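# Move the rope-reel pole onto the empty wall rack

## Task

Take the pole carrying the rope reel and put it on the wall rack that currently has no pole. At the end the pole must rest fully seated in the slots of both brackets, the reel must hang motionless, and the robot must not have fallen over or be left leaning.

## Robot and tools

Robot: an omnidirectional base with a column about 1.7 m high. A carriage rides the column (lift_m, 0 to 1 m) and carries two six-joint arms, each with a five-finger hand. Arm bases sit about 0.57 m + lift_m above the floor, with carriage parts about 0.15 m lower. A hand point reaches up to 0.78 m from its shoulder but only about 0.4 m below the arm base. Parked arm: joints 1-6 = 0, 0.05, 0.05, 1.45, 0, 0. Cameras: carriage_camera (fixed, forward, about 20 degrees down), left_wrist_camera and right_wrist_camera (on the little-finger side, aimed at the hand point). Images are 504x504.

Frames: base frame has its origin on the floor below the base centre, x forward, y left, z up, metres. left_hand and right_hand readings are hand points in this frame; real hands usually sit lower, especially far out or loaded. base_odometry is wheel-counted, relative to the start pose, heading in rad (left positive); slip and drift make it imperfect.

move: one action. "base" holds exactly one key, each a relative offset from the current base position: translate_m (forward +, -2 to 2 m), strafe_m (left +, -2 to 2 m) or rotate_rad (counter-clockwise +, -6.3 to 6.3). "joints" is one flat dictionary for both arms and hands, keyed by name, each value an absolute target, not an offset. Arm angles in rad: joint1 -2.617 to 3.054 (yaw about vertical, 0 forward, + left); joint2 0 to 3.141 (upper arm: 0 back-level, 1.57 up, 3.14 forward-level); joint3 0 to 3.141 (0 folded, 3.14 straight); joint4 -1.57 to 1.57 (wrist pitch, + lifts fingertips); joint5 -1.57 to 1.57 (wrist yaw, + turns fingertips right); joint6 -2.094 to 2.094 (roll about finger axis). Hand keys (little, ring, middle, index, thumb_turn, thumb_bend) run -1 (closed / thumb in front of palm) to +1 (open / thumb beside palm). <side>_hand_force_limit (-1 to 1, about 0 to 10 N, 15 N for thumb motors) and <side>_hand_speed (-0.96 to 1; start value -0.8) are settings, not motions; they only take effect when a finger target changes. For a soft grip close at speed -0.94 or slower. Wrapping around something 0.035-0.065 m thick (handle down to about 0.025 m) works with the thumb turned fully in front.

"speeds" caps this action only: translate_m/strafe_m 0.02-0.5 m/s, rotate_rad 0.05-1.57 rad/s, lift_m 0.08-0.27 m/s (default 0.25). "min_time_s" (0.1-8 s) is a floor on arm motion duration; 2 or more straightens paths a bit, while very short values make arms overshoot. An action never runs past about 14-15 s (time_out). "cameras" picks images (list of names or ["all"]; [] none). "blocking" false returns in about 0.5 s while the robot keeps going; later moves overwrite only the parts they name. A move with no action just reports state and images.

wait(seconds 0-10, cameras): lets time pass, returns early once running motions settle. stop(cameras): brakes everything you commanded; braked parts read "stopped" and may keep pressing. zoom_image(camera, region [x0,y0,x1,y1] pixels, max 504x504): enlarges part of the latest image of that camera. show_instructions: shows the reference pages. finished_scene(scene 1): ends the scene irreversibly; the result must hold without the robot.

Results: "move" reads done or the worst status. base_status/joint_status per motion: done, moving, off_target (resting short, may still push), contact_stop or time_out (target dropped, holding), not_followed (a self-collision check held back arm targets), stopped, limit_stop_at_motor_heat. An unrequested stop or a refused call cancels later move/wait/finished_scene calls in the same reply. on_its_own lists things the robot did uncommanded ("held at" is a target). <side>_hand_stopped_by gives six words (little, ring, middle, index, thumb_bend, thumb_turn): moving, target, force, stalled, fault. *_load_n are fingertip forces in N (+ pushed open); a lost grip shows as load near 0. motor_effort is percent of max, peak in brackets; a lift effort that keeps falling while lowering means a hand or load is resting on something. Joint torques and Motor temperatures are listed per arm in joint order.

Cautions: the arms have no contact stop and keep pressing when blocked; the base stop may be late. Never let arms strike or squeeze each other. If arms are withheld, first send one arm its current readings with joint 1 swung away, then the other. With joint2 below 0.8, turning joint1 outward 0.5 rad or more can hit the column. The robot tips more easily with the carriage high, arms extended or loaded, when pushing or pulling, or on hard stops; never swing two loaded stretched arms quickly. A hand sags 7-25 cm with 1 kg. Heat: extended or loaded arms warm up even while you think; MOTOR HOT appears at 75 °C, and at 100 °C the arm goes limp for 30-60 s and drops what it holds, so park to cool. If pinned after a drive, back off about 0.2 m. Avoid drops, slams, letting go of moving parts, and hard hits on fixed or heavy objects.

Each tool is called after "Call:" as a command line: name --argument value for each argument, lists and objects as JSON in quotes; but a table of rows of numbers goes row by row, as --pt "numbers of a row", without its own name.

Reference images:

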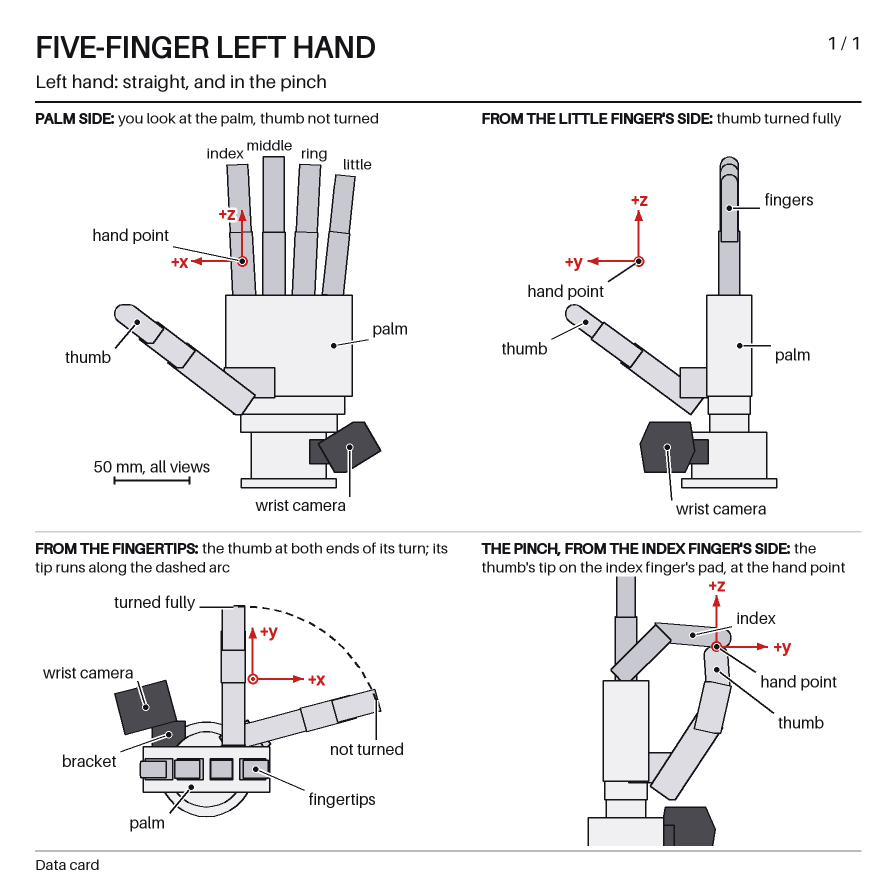

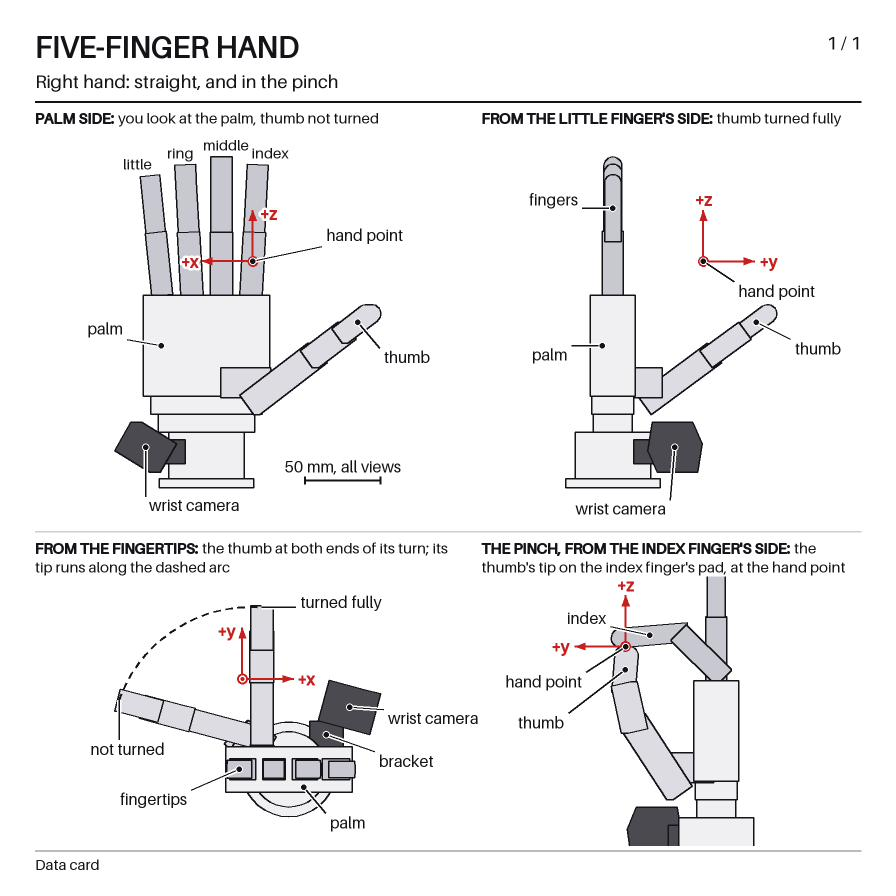

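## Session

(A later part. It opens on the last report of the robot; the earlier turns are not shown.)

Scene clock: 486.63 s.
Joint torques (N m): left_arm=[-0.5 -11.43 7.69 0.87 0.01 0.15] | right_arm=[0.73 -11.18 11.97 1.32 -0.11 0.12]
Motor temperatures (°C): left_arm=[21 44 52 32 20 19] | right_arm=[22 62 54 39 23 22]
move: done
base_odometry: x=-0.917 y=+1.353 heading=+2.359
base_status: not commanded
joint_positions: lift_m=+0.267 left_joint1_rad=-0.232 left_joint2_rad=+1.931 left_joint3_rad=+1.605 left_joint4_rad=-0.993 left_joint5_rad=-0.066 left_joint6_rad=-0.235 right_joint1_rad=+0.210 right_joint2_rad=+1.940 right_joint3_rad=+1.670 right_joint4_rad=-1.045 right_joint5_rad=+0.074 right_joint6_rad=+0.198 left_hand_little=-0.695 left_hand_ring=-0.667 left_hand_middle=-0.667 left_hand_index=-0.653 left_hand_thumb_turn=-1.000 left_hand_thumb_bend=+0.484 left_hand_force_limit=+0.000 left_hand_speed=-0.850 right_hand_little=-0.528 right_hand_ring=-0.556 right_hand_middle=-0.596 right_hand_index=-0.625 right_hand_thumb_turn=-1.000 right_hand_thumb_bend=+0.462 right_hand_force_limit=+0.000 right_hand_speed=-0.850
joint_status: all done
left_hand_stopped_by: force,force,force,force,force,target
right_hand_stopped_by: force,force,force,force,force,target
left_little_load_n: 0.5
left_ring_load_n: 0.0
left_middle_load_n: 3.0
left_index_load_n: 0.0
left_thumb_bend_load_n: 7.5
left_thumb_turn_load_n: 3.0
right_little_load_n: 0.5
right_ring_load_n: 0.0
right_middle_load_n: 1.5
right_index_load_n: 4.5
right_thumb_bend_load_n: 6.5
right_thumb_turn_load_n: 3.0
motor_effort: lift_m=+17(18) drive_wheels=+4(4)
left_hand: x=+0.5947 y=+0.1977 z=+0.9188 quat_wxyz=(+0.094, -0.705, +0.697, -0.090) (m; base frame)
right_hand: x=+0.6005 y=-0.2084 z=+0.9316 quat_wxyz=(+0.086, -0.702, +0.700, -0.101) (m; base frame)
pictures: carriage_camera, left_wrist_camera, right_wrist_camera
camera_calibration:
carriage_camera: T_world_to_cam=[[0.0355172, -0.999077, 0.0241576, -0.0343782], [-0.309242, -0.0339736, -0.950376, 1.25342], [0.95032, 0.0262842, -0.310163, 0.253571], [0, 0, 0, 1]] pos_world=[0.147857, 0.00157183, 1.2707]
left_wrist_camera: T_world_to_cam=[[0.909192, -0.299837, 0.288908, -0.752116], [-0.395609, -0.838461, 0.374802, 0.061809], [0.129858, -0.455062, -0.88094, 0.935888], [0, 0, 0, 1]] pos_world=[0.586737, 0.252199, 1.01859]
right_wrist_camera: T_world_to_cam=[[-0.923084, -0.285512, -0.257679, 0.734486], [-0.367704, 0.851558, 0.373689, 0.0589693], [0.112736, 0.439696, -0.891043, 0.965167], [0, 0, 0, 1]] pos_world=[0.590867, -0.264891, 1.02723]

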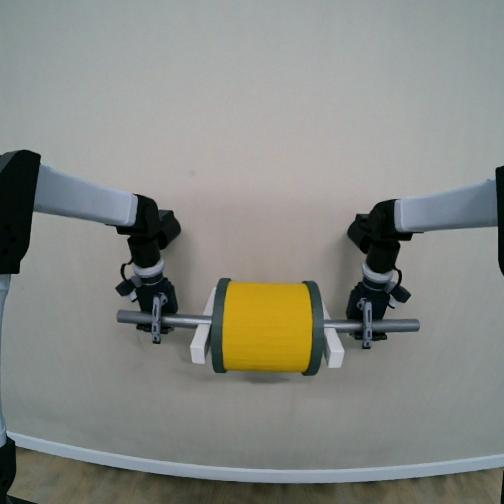

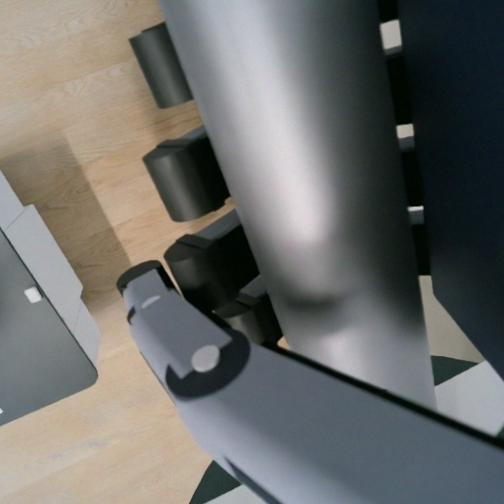

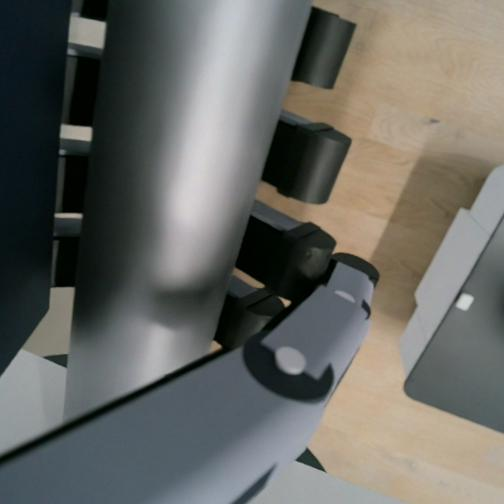

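Call:
move --joints '{"lift_m": 0.258}' --speeds '{"lift_m": 0.08}' --cameras '["carriage_camera"]'

Call:
zoom_image --camera "carriage_camera" --region '[180, 290, 230, 350]'

Call:
zoom_image --camera "carriage_camera" --region '[300, 290, 350, 350]'

Scene clock: 489.80 s.
Joint torques (N m): left_arm=[-0.47 -10.96 7.66 0.89 0.03 0.08] | right_arm=[0.76 -10.63 11.14 1.2 -0.11 0.12]
Motor temperatures (°C): left_arm=[21 45 51 32 20 19] | right_arm=[22 62 54 39 23 22]
move: done
base_odometry: x=-0.917 y=+1.353 heading=+2.359
base_status: not commanded
joint_positions: lift_m=+0.258 left_joint1_rad=-0.232 left_joint2_rad=+1.926 left_joint3_rad=+1.609 left_joint4_rad=-0.987 left_joint5_rad=-0.066 left_joint6_rad=-0.235 right_joint1_rad=+0.210 right_joint2_rad=+1.933 right_joint3_rad=+1.680 right_joint4_rad=-1.023 right_joint5_rad=+0.072 right_joint6_rad=+0.198 left_hand_little=-0.695 left_hand_ring=-0.667 left_hand_middle=-0.667 left_hand_index=-0.653 left_hand_thumb_turn=-1.000 left_hand_thumb_bend=+0.484 left_hand_force_limit=+0.000 left_hand_speed=-0.850 right_hand_little=-0.528 right_hand_ring=-0.556 right_hand_middle=-0.596 right_hand_index=-0.625 right_hand_thumb_turn=-1.000 right_hand_thumb_bend=+0.462 right_hand_force_limit=+0.000 right_hand_speed=-0.850
joint_status: all done
left_hand_stopped_by: force,force,force,force,force,target
right_hand_stopped_by: force,force,force,force,force,target
left_little_load_n: 0.0
left_ring_load_n: 0.0
left_middle_load_n: 3.0
left_index_load_n: 0.0
left_thumb_bend_load_n: 7.5
left_thumb_turn_load_n: 3.0
right_little_load_n: 0.0
right_ring_load_n: 0.0
right_middle_load_n: 1.0
right_index_load_n: 5.0
right_thumb_bend_load_n: 7.0
right_thumb_turn_load_n: 3.0
motor_effort: lift_m=+17(18) drive_wheels=-4(4)
left_hand: x=+0.5977 y=+0.1970 z=+0.9127 quat_wxyz=(+0.098, -0.704, +0.696, -0.096) (m; base frame)
right_hand: x=+0.6091 y=-0.2062 z=+0.9282 quat_wxyz=(+0.103, -0.699, +0.699, -0.110) (m; base frame)
pictures: carriage_camera
camera_calibration:
carriage_camera: T_world_to_cam=[[0.0355172, -0.999077, 0.0241576, -0.0341583], [-0.309242, -0.0339736, -0.950376, 1.24477], [0.95032, 0.0262842, -0.310163, 0.250749], [0, 0, 0, 1]] pos_world=[0.147857, 0.00157183, 1.2616]

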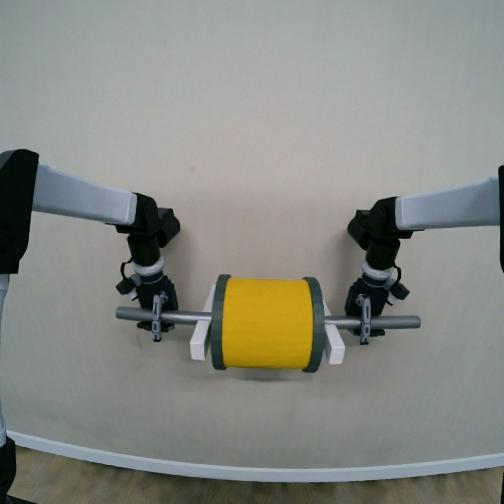

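Scaled by 8.400 from the camera's 504x504 image, which has a finer 720x720 frame.

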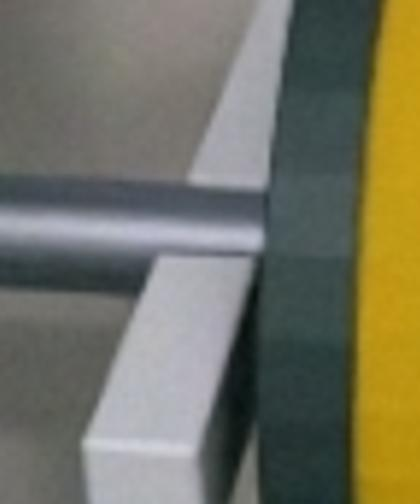

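Scaled by 8.400 from the camera's 504x504 image, which has a finer 720x720 frame.

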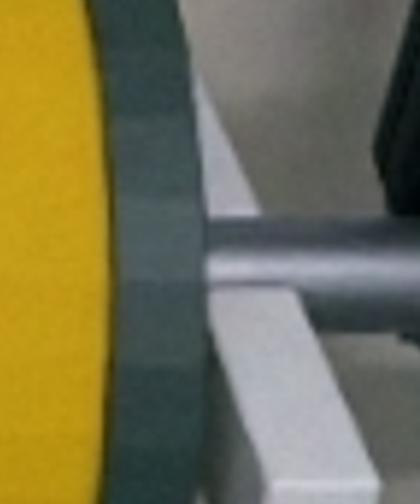

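Call:
move --joints '{"left_hand_thumb_bend": 1, "right_hand_thumb_bend": 1}'

Call:
move --joints '{"left_hand_index": 1, "left_hand_middle": 1, "left_hand_ring": 1, "left_hand_little": 1, "right_hand_index": 1, "right_hand_middle": 1, "right_hand_ring": 1, "right_hand_little": 1}' --cameras '["all"]'

Scene clock: 496.27 s.
Joint torques (N m): left_arm=[-0.39 -11.21 7.57 0.88 0.04 0.08] | right_arm=[0.77 -10.67 11.07 1.18 -0.11 0.12]
Motor temperatures (°C): left_arm=[21 44 50 31 20 19] | right_arm=[22 62 53 39 23 22]
move: done
base_odometry: x=-0.917 y=+1.353 heading=+2.359
base_status: not commanded
joint_positions: lift_m=+0.258 left_joint1_rad=-0.232 left_joint2_rad=+1.926 left_joint3_rad=+1.609 left_joint4_rad=-0.987 left_joint5_rad=-0.066 left_joint6_rad=-0.235 right_joint1_rad=+0.210 right_joint2_rad=+1.933 right_joint3_rad=+1.680 right_joint4_rad=-1.023 right_joint5_rad=+0.072 right_joint6_rad=+0.198 left_hand_little=-0.695 left_hand_ring=-0.667 left_hand_middle=-0.667 left_hand_index=-0.653 left_hand_thumb_turn=-1.000 left_hand_thumb_bend=+1.000 left_hand_force_limit=+0.000 left_hand_speed=-0.850 right_hand_little=-0.528 right_hand_ring=-0.556 right_hand_middle=-0.597 right_hand_index=-0.625 right_hand_thumb_turn=-1.000 right_hand_thumb_bend=+1.000 right_hand_force_limit=+0.000 right_hand_speed=-0.850
joint_status: all done
left_hand_stopped_by: force,force,force,force,target,target
right_hand_stopped_by: force,force,force,force,target,target
left_little_load_n: 0.0
left_ring_load_n: 0.0
left_middle_load_n: 0.0
left_index_load_n: 0.0
left_thumb_bend_load_n: -0.5
left_thumb_turn_load_n: 0.0
right_little_load_n: 0.0
right_ring_load_n: 0.5
right_middle_load_n: 0.0
right_index_load_n: 3.5
right_thumb_bend_load_n: 0.0
right_thumb_turn_load_n: 0.0
motor_effort: lift_m=+18(18) drive_wheels=+3(4)
left_hand: x=+0.5977 y=+0.1970 z=+0.9127 quat_wxyz=(+0.098, -0.704, +0.696, -0.096) (m; base frame)
right_hand: x=+0.6092 y=-0.2062 z=+0.9282 quat_wxyz=(+0.103, -0.699, +0.699, -0.110) (m; base frame)
pictures: none

Scene clock: 500.80 s.
Joint torques (N m): left_arm=[-0.58 -11.14 7.56 0.88 0.05 0.14] | right_arm=[0.8 -10.69 10.59 1.03 -0.1 0.13]
Motor temperatures (°C): left_arm=[21 44 49 31 20 19] | right_arm=[22 61 52 38 23 22]
move: done
base_odometry: x=-0.917 y=+1.353 heading=+2.359
base_status: not commanded
joint_positions: lift_m=+0.258 left_joint1_rad=-0.232 left_joint2_rad=+1.926 left_joint3_rad=+1.609 left_joint4_rad=-0.987 left_joint5_rad=-0.066 left_joint6_rad=-0.235 right_joint1_rad=+0.210 right_joint2_rad=+1.933 right_joint3_rad=+1.686 right_joint4_rad=-1.004 right_joint5_rad=+0.071 right_joint6_rad=+0.198 left_hand_little=+1.000 left_hand_ring=+1.000 left_hand_middle=+1.000 left_hand_index=+1.000 left_hand_thumb_turn=-1.000 left_hand_thumb_bend=+1.000 left_hand_force_limit=+0.000 left_hand_speed=-0.850 right_hand_little=+1.000 right_hand_ring=+1.000 right_hand_middle=+1.000 right_hand_index=+1.000 right_hand_thumb_turn=-1.000 right_hand_thumb_bend=+1.000 right_hand_force_limit=+0.000 right_hand_speed=-0.850
joint_status: all done
left_hand_stopped_by: target,target,target,target,target,target
right_hand_stopped_by: target,target,target,target,target,target
left_little_load_n: 0.0
left_ring_load_n: 0.0
left_middle_load_n: 0.0
left_index_load_n: 0.0
left_thumb_bend_load_n: 0.0
left_thumb_turn_load_n: 0.0
right_little_load_n: 0.0
right_ring_load_n: 0.0
right_middle_load_n: 0.0
right_index_load_n: 0.0
right_thumb_bend_load_n: 0.0
right_thumb_turn_load_n: 0.0
motor_effort: lift_m=+16(18) drive_wheels=+3(4)
left_hand: x=+0.5977 y=+0.1970 z=+0.9127 quat_wxyz=(+0.098, -0.704, +0.696, -0.096) (m; base frame)
right_hand: x=+0.6159 y=-0.2045 z=+0.9306 quat_wxyz=(+0.114, -0.698, +0.698, -0.117) (m; base frame)
pictures: carriage_camera, left_wrist_camera, right_wrist_camera
camera_calibration:
carriage_camera: T_world_to_cam=[[0.0355172, -0.999077, 0.0241576, -0.0341583], [-0.309242, -0.0339736, -0.950376, 1.24477], [0.95032, 0.0262842, -0.310163, 0.250749], [0, 0, 0, 1]] pos_world=[0.147857, 0.00157183, 1.2616]
left_wrist_camera: T_world_to_cam=[[0.904873, -0.29888, 0.303109, -0.76401], [-0.401083, -0.837164, 0.371872, 0.0703858], [0.142606, -0.458069, -0.877403, 0.919565], [0, 0, 0, 1]] pos_world=[0.588427, 0.251802, 1.01223]
right_wrist_camera: T_world_to_cam=[[-0.904919, -0.281615, -0.319086, 0.79643], [-0.391355, 0.845233, 0.363898, 0.0840518], [0.167222, 0.454174, -0.875078, 0.915436], [0, 0, 0, 1]] pos_world=[0.600517, -0.262524, 1.02462]

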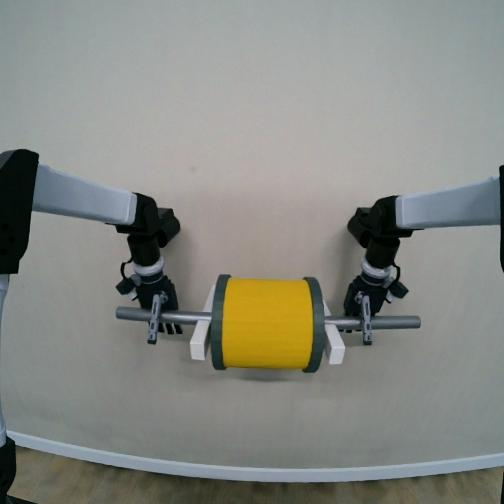

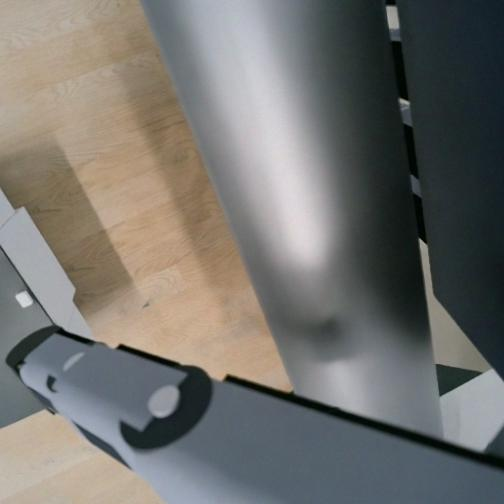

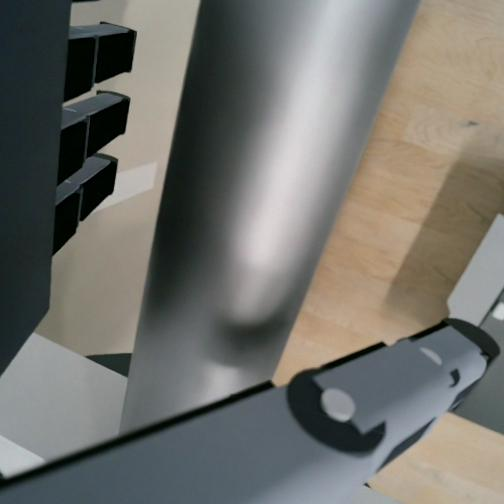

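Call:
move --joints '{"lift_m": 0.3}' --speeds '{"lift_m": 0.08}' --cameras '["all"]'

Scene clock: 504.30 s.
Joint torques (N m): left_arm=[-0.49 -11 7.45 0.91 0.03 0.14] | right_arm=[0.7 -9.88 10.24 1.03 -0.09 0.13]
Motor temperatures (°C): left_arm=[21 44 49 31 20 19] | right_arm=[22 60 51 38 23 22]
move: done
base_odometry: x=-0.917 y=+1.353 heading=+2.359
base_status: not commanded
joint_positions: lift_m=+0.300 left_joint1_rad=-0.232 left_joint2_rad=+1.924 left_joint3_rad=+1.611 left_joint4_rad=-0.985 left_joint5_rad=-0.066 left_joint6_rad=-0.235 right_joint1_rad=+0.210 right_joint2_rad=+1.924 right_joint3_rad=+1.689 right_joint4_rad=-1.001 right_joint5_rad=+0.070 right_joint6_rad=+0.198 left_hand_little=+1.000 left_hand_ring=+1.000 left_hand_middle=+1.000 left_hand_index=+1.000 left_hand_thumb_turn=-1.000 left_hand_thumb_bend=+1.000 left_hand_force_limit=+0.000 left_hand_speed=-0.850 right_hand_little=+1.000 right_hand_ring=+1.000 right_hand_middle=+1.000 right_hand_index=+1.000 right_hand_thumb_turn=-1.000 right_hand_thumb_bend=+1.000 right_hand_force_limit=+0.000 right_hand_speed=-0.850
joint_status: all done
left_hand_stopped_by: target,target,target,target,target,target
right_hand_stopped_by: target,target,target,target,target,target
left_little_load_n: 0.0
left_ring_load_n: 0.0
left_middle_load_n: 0.0
left_index_load_n: -0.5
left_thumb_bend_load_n: 0.0
left_thumb_turn_load_n: 0.0
right_little_load_n: 0.0
right_ring_load_n: 0.0
right_middle_load_n: 0.0
right_index_load_n: 0.0
right_thumb_bend_load_n: 0.0
right_thumb_turn_load_n: 0.0
motor_effort: lift_m=+21(25) drive_wheels=+3(5)
left_hand: x=+0.5991 y=+0.1967 z=+0.9559 quat_wxyz=(+0.100, -0.704, +0.696, -0.099) (m; base frame)
right_hand: x=+0.6178 y=-0.2040 z=+0.9767 quat_wxyz=(+0.120, -0.697, +0.697, -0.120) (m; base frame)
pictures: carriage_camera, left_wrist_camera, right_wrist_camera
camera_calibration:
carriage_camera: T_world_to_cam=[[0.0355172, -0.999077, 0.0241576, -0.0351657], [-0.309242, -0.0339736, -0.950376, 1.2844], [0.95032, 0.0262842, -0.310163, 0.263683], [0, 0, 0, 1]] pos_world=[0.147857, 0.00157183, 1.3033]
left_wrist_camera: T_world_to_cam=[[0.902749, -0.298302, 0.309934, -0.783745], [-0.403623, -0.836567, 0.370466, 0.0572889], [0.14877, -0.459535, -0.875611, 0.951985], [0, 0, 0, 1]] pos_world=[0.589022, 0.251603, 1.05526]
right_wrist_camera: T_world_to_cam=[[-0.900064, -0.280546, -0.333434, 0.824245], [-0.39679, 0.843936, 0.361013, 0.0735861], [0.180116, 0.457238, -0.870914, 0.943812], [0, 0, 0, 1]] pos_world=[0.601076, -0.26241, 1.07025]

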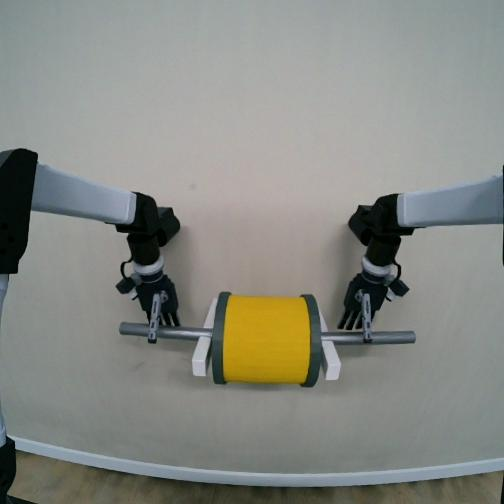

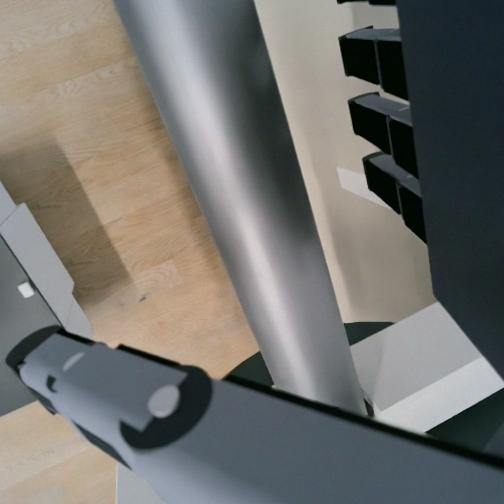

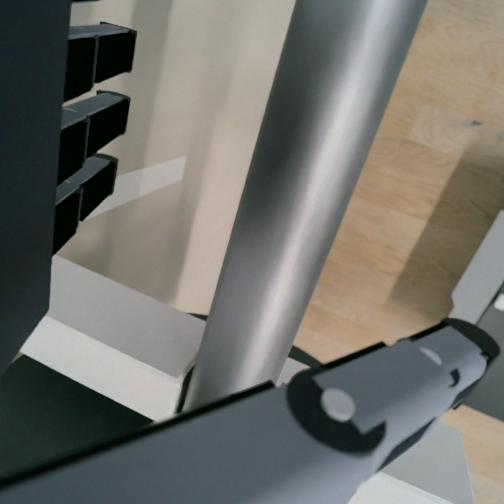

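Call:
move --joints '{"lift_m": 0.43}' --speeds '{"lift_m": 0.12}' --cameras '["all"]'

Call:
zoom_image --camera "carriage_camera" --region '[110, 310, 430, 470]'

Scene clock: 507.93 s.
Joint torques (N m): left_arm=[-0.34 -10.59 7.12 0.85 0.04 0.12] | right_arm=[0.76 -9.73 9.98 1.04 -0.09 0.12]
Motor temperatures (°C): left_arm=[21 45 49 31 20 19] | right_arm=[22 60 51 38 23 22]
move: done
base_odometry: x=-0.917 y=+1.353 heading=+2.359
base_status: not commanded
joint_positions: lift_m=+0.430 left_joint1_rad=-0.232 left_joint2_rad=+1.921 left_joint3_rad=+1.614 left_joint4_rad=-0.984 left_joint5_rad=-0.066 left_joint6_rad=-0.235 right_joint1_rad=+0.210 right_joint2_rad=+1.921 right_joint3_rad=+1.692 right_joint4_rad=-0.999 right_joint5_rad=+0.070 right_joint6_rad=+0.198 left_hand_little=+1.000 left_hand_ring=+1.000 left_hand_middle=+1.000 left_hand_index=+1.000 left_hand_thumb_turn=-1.000 left_hand_thumb_bend=+1.000 left_hand_force_limit=+0.000 left_hand_speed=-0.850 right_hand_little=+1.000 right_hand_ring=+1.000 right_hand_middle=+1.000 right_hand_index=+1.000 right_hand_thumb_turn=-1.000 right_hand_thumb_bend=+1.000 right_hand_force_limit=+0.000 right_hand_speed=-0.850
joint_status: all done
left_hand_stopped_by: target,target,target,target,target,target
right_hand_stopped_by: target,target,target,target,target,target
left_little_load_n: 0.0
left_ring_load_n: 0.0
left_middle_load_n: 0.0
left_index_load_n: 0.0
left_thumb_bend_load_n: 0.0
left_thumb_turn_load_n: 0.0
right_little_load_n: 0.0
right_ring_load_n: 0.0
right_middle_load_n: 0.0
right_index_load_n: 0.0
right_thumb_bend_load_n: 0.0
right_thumb_turn_load_n: 0.0
motor_effort: lift_m=+20(27) drive_wheels=-4(5)
left_hand: x=+0.6000 y=+0.1964 z=+1.0874 quat_wxyz=(+0.101, -0.704, +0.696, -0.101) (m; base frame)
right_hand: x=+0.6193 y=-0.2036 z=+1.1092 quat_wxyz=(+0.124, -0.696, +0.696, -0.123) (m; base frame)
pictures: carriage_camera, left_wrist_camera, right_wrist_camera
camera_calibration:
carriage_camera: T_world_to_cam=[[0.0355172, -0.999077, 0.0241576, -0.0383062], [-0.309242, -0.0339736, -0.950376, 1.40795], [0.95032, 0.0262842, -0.310163, 0.304004], [0, 0, 0, 1]] pos_world=[0.147857, 0.00157183, 1.4333]
left_wrist_camera: T_world_to_cam=[[0.90111, -0.297929, 0.315023, -0.830087], [-0.40557, -0.836106, 0.369379, 0.0110803], [0.153343, -0.460614, -0.874254, 1.06281], [0, 0, 0, 1]] pos_world=[0.589518, 0.251504, 1.18657]
right_wrist_camera: T_world_to_cam=[[-0.897179, -0.27988, -0.341667, 0.877297], [-0.399909, 0.843125, 0.359462, 0.0294596], [0.187462, 0.459138, -0.868361, 1.05176], [0, 0, 0, 1]] pos_world=[0.601709, -0.262202, 1.20246]

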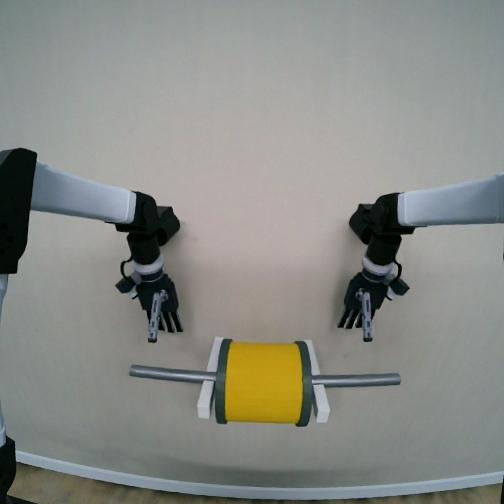

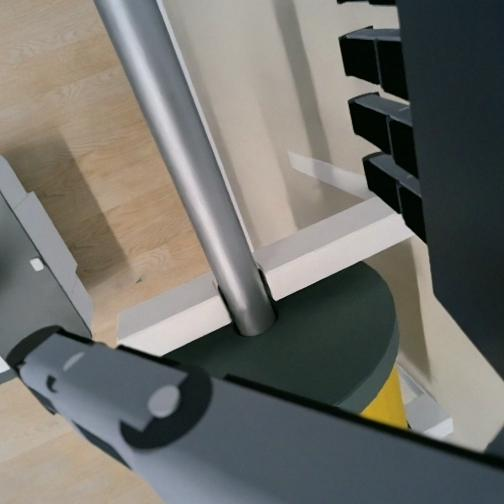

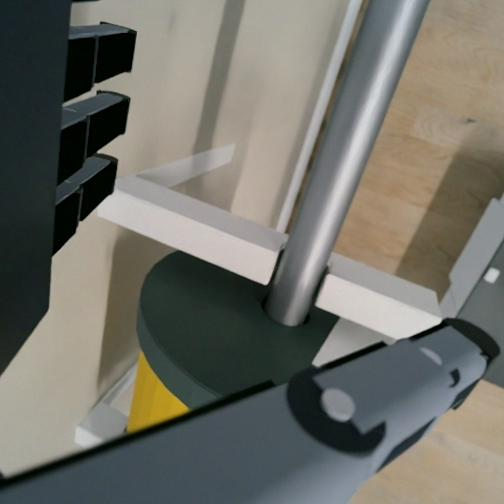

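Scaled by 1.575 from the camera's 504x504 image, which has a finer 720x720 frame.

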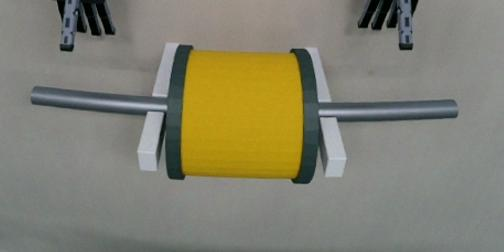

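Call:
zoom_image --camera "left_wrist_camera" --region '[110, 180, 420, 430]'

Call:
zoom_image --camera "right_wrist_camera" --region '[90, 150, 450, 400]'

Scaled by 1.626 from the camera's 504x504 image, which has a finer 720x720 frame.

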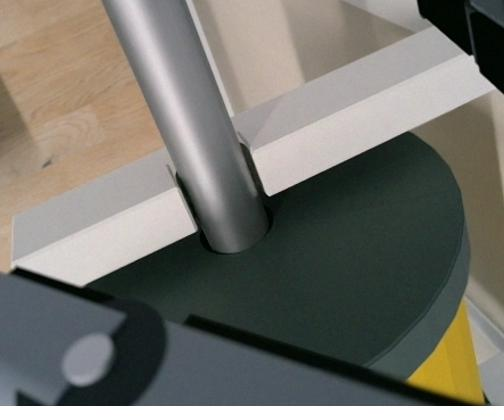

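Scaled by 1.400 from the camera's 504x504 image, which has a finer 720x720 frame.

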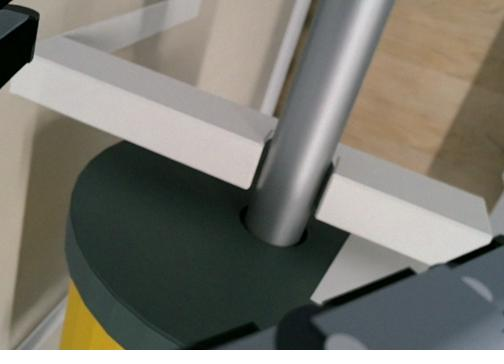

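Call:
move --joints '{"lift_m": 0.47}'

Call:
move --base '{"translate_m": -0.4}' --speeds '{"translate_m": 0.2}' --cameras '["carriage_camera"]'

Call:
zoom_image --camera "carriage_camera" --region '[160, 230, 360, 370]'

Scene clock: 511.97 s.
Joint torques (N m): left_arm=[-0.51 -10.09 6.61 0.92 -0.01 0.11] | right_arm=[0.77 -9.25 9.51 1 -0.08 0.11]
Motor temperatures (°C): left_arm=[21 44 49 31 20 19] | right_arm=[22 58 51 38 23 22]
move: done
base_odometry: x=-0.917 y=+1.353 heading=+2.359
base_status: not commanded
joint_positions: lift_m=+0.470 left_joint1_rad=-0.232 left_joint2_rad=+1.916 left_joint3_rad=+1.617 left_joint4_rad=-0.982 left_joint5_rad=-0.066 left_joint6_rad=-0.235 right_joint1_rad=+0.210 right_joint2_rad=+1.914 right_joint3_rad=+1.697 right_joint4_rad=-0.995 right_joint5_rad=+0.070 right_joint6_rad=+0.198 left_hand_little=+1.000 left_hand_ring=+1.000 left_hand_middle=+1.000 left_hand_index=+1.000 left_hand_thumb_turn=-1.000 left_hand_thumb_bend=+1.000 left_hand_force_limit=+0.000 left_hand_speed=-0.850 right_hand_little=+1.000 right_hand_ring=+1.000 right_hand_middle=+1.000 right_hand_index=+1.000 right_hand_thumb_turn=-1.000 right_hand_thumb_bend=+1.000 right_hand_force_limit=+0.000 right_hand_speed=-0.850
joint_status: all done
left_hand_stopped_by: target,target,target,target,target,target
right_hand_stopped_by: target,target,target,target,target,target
left_little_load_n: 0.0
left_ring_load_n: 0.0
left_middle_load_n: 0.5
left_index_load_n: 0.0
left_thumb_bend_load_n: 0.0
left_thumb_turn_load_n: 0.0
right_little_load_n: 0.0
right_ring_load_n: 0.0
right_middle_load_n: -0.5
right_index_load_n: 0.0
right_thumb_bend_load_n: 0.0
right_thumb_turn_load_n: 0.0
motor_effort: lift_m=+19(26) drive_wheels=-4(5)
left_hand: x=+0.6019 y=+0.1960 z=+1.1306 quat_wxyz=(+0.104, -0.704, +0.695, -0.106) (m; base frame)
right_hand: x=+0.6214 y=-0.2031 z=+1.1532 quat_wxyz=(+0.130, -0.695, +0.696, -0.126) (m; base frame)
pictures: none

Scene clock: 515.07 s.
Joint torques (N m): left_arm=[-0.35 -10.13 6.97 0.89 0.04 0.08] | right_arm=[0.62 -9.22 9.48 1 -0.08 0.12]
Motor temperatures (°C): left_arm=[21 44 48 31 20 19] | right_arm=[22 57 50 38 23 22]
move: done
base_odometry: x=-0.633 y=+1.071 heading=+2.359
base_status: done
joint_positions: lift_m=+0.470 left_joint1_rad=-0.233 left_joint2_rad=+1.916 left_joint3_rad=+1.617 left_joint4_rad=-0.981 left_joint5_rad=-0.066 left_joint6_rad=-0.235 right_joint1_rad=+0.211 right_joint2_rad=+1.914 right_joint3_rad=+1.697 right_joint4_rad=-0.994 right_joint5_rad=+0.068 right_joint6_rad=+0.198 left_hand_little=+1.000 left_hand_ring=+1.000 left_hand_middle=+1.000 left_hand_index=+1.000 left_hand_thumb_turn=-1.000 left_hand_thumb_bend=+1.000 left_hand_force_limit=+0.000 left_hand_speed=-0.850 right_hand_little=+1.000 right_hand_ring=+1.000 right_hand_middle=+1.000 right_hand_index=+1.000 right_hand_thumb_turn=-1.000 right_hand_thumb_bend=+1.000 right_hand_force_limit=+0.000 right_hand_speed=-0.850
joint_status: not commanded
left_hand_stopped_by: target,target,target,target,target,target
right_hand_stopped_by: target,target,target,target,target,target
left_little_load_n: 0.0
left_ring_load_n: 0.0
left_middle_load_n: 0.0
left_index_load_n: 0.0
left_thumb_bend_load_n: 0.0
left_thumb_turn_load_n: 0.0
right_little_load_n: 0.0
right_ring_load_n: 0.0
right_middle_load_n: 0.0
right_index_load_n: 0.0
right_thumb_bend_load_n: 0.0
right_thumb_turn_load_n: 0.0
motor_effort: lift_m=+19(20) drive_wheels=-2(11)
left_hand: x=+0.6018 y=+0.1956 z=+1.1306 quat_wxyz=(+0.104, -0.703, +0.695, -0.106) (m; base frame)
right_hand: x=+0.6215 y=-0.2022 z=+1.1533 quat_wxyz=(+0.131, -0.696, +0.695, -0.126) (m; base frame)
pictures: carriage_camera
camera_calibration:
carriage_camera: T_world_to_cam=[[0.0355172, -0.999077, 0.0241576, -0.0392749], [-0.309242, -0.0339736, -0.950376, 1.44606], [0.95032, 0.0262842, -0.310163, 0.316441], [0, 0, 0, 1]] pos_world=[0.147857, 0.00157183, 1.4734]

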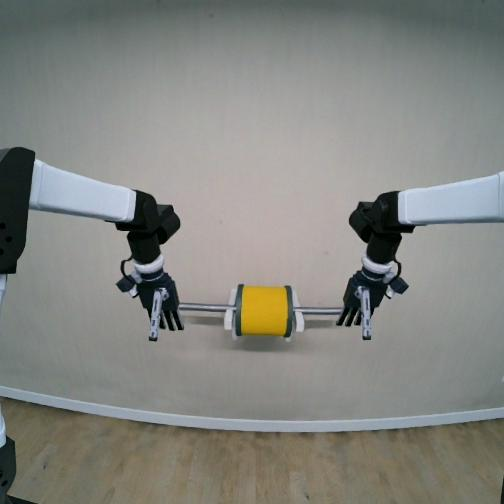

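Scaled by 2.520 from the camera's 504x504 image, which has a finer 720x720 frame.

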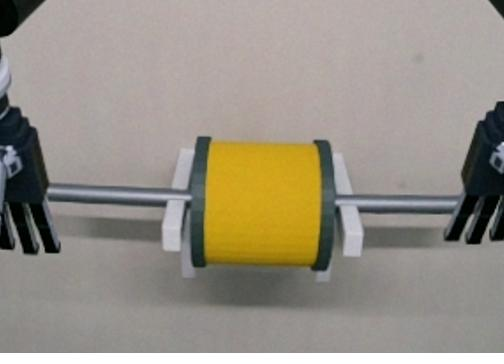

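Both ends of the pole are down in their slots and the reel looks still.

Call:
wait --seconds 1.5

Call:
finished_scene

Scene clock: 517.30 s.
Joint torques (N m): left_arm=[-0.38 -10.07 6.8 0.9 0.02 0.05] | right_arm=[0.61 -9.18 9.52 1.02 -0.09 0.13]
Motor temperatures (°C): left_arm=[21 44 48 31 20 19] | right_arm=[22 56 50 38 23 22]
base_odometry: x=-0.633 y=+1.071 heading=+2.359
base_status: done
joint_positions: lift_m=+0.470 left_joint1_rad=-0.233 left_joint2_rad=+1.916 left_joint3_rad=+1.617 left_joint4_rad=-0.981 left_joint5_rad=-0.066 left_joint6_rad=-0.235 right_joint1_rad=+0.211 right_joint2_rad=+1.914 right_joint3_rad=+1.697 right_joint4_rad=-0.994 right_joint5_rad=+0.068 right_joint6_rad=+0.198 left_hand_little=+1.000 left_hand_ring=+1.000 left_hand_middle=+1.000 left_hand_index=+1.000 left_hand_thumb_turn=-1.000 left_hand_thumb_bend=+1.000 left_hand_force_limit=+0.000 left_hand_speed=-0.850 right_hand_little=+1.000 right_hand_ring=+1.000 right_hand_middle=+1.000 right_hand_index=+1.000 right_hand_thumb_turn=-1.000 right_hand_thumb_bend=+1.000 right_hand_force_limit=+0.000 right_hand_speed=-0.850
joint_status: not commanded
left_hand_stopped_by: target,target,target,target,target,target
right_hand_stopped_by: target,target,target,target,target,target
left_little_load_n: 0.0
left_ring_load_n: 0.0
left_middle_load_n: 0.0
left_index_load_n: 0.0
left_thumb_bend_load_n: 0.0
left_thumb_turn_load_n: 0.0
right_little_load_n: 0.0
right_ring_load_n: 0.0
right_middle_load_n: 0.0
right_index_load_n: 0.0
right_thumb_bend_load_n: 0.0
right_thumb_turn_load_n: 0.0
motor_effort: lift_m=+20(20) drive_wheels=-1(11)
left_hand: x=+0.6018 y=+0.1956 z=+1.1306 quat_wxyz=(+0.104, -0.703, +0.695, -0.106) (m; base frame)
right_hand: x=+0.6215 y=-0.2022 z=+1.1533 quat_wxyz=(+0.131, -0.696, +0.695, -0.126) (m; base frame)
wait: 1.50 s; at rest from the start
pictures: none

The scene is finished: the task was done.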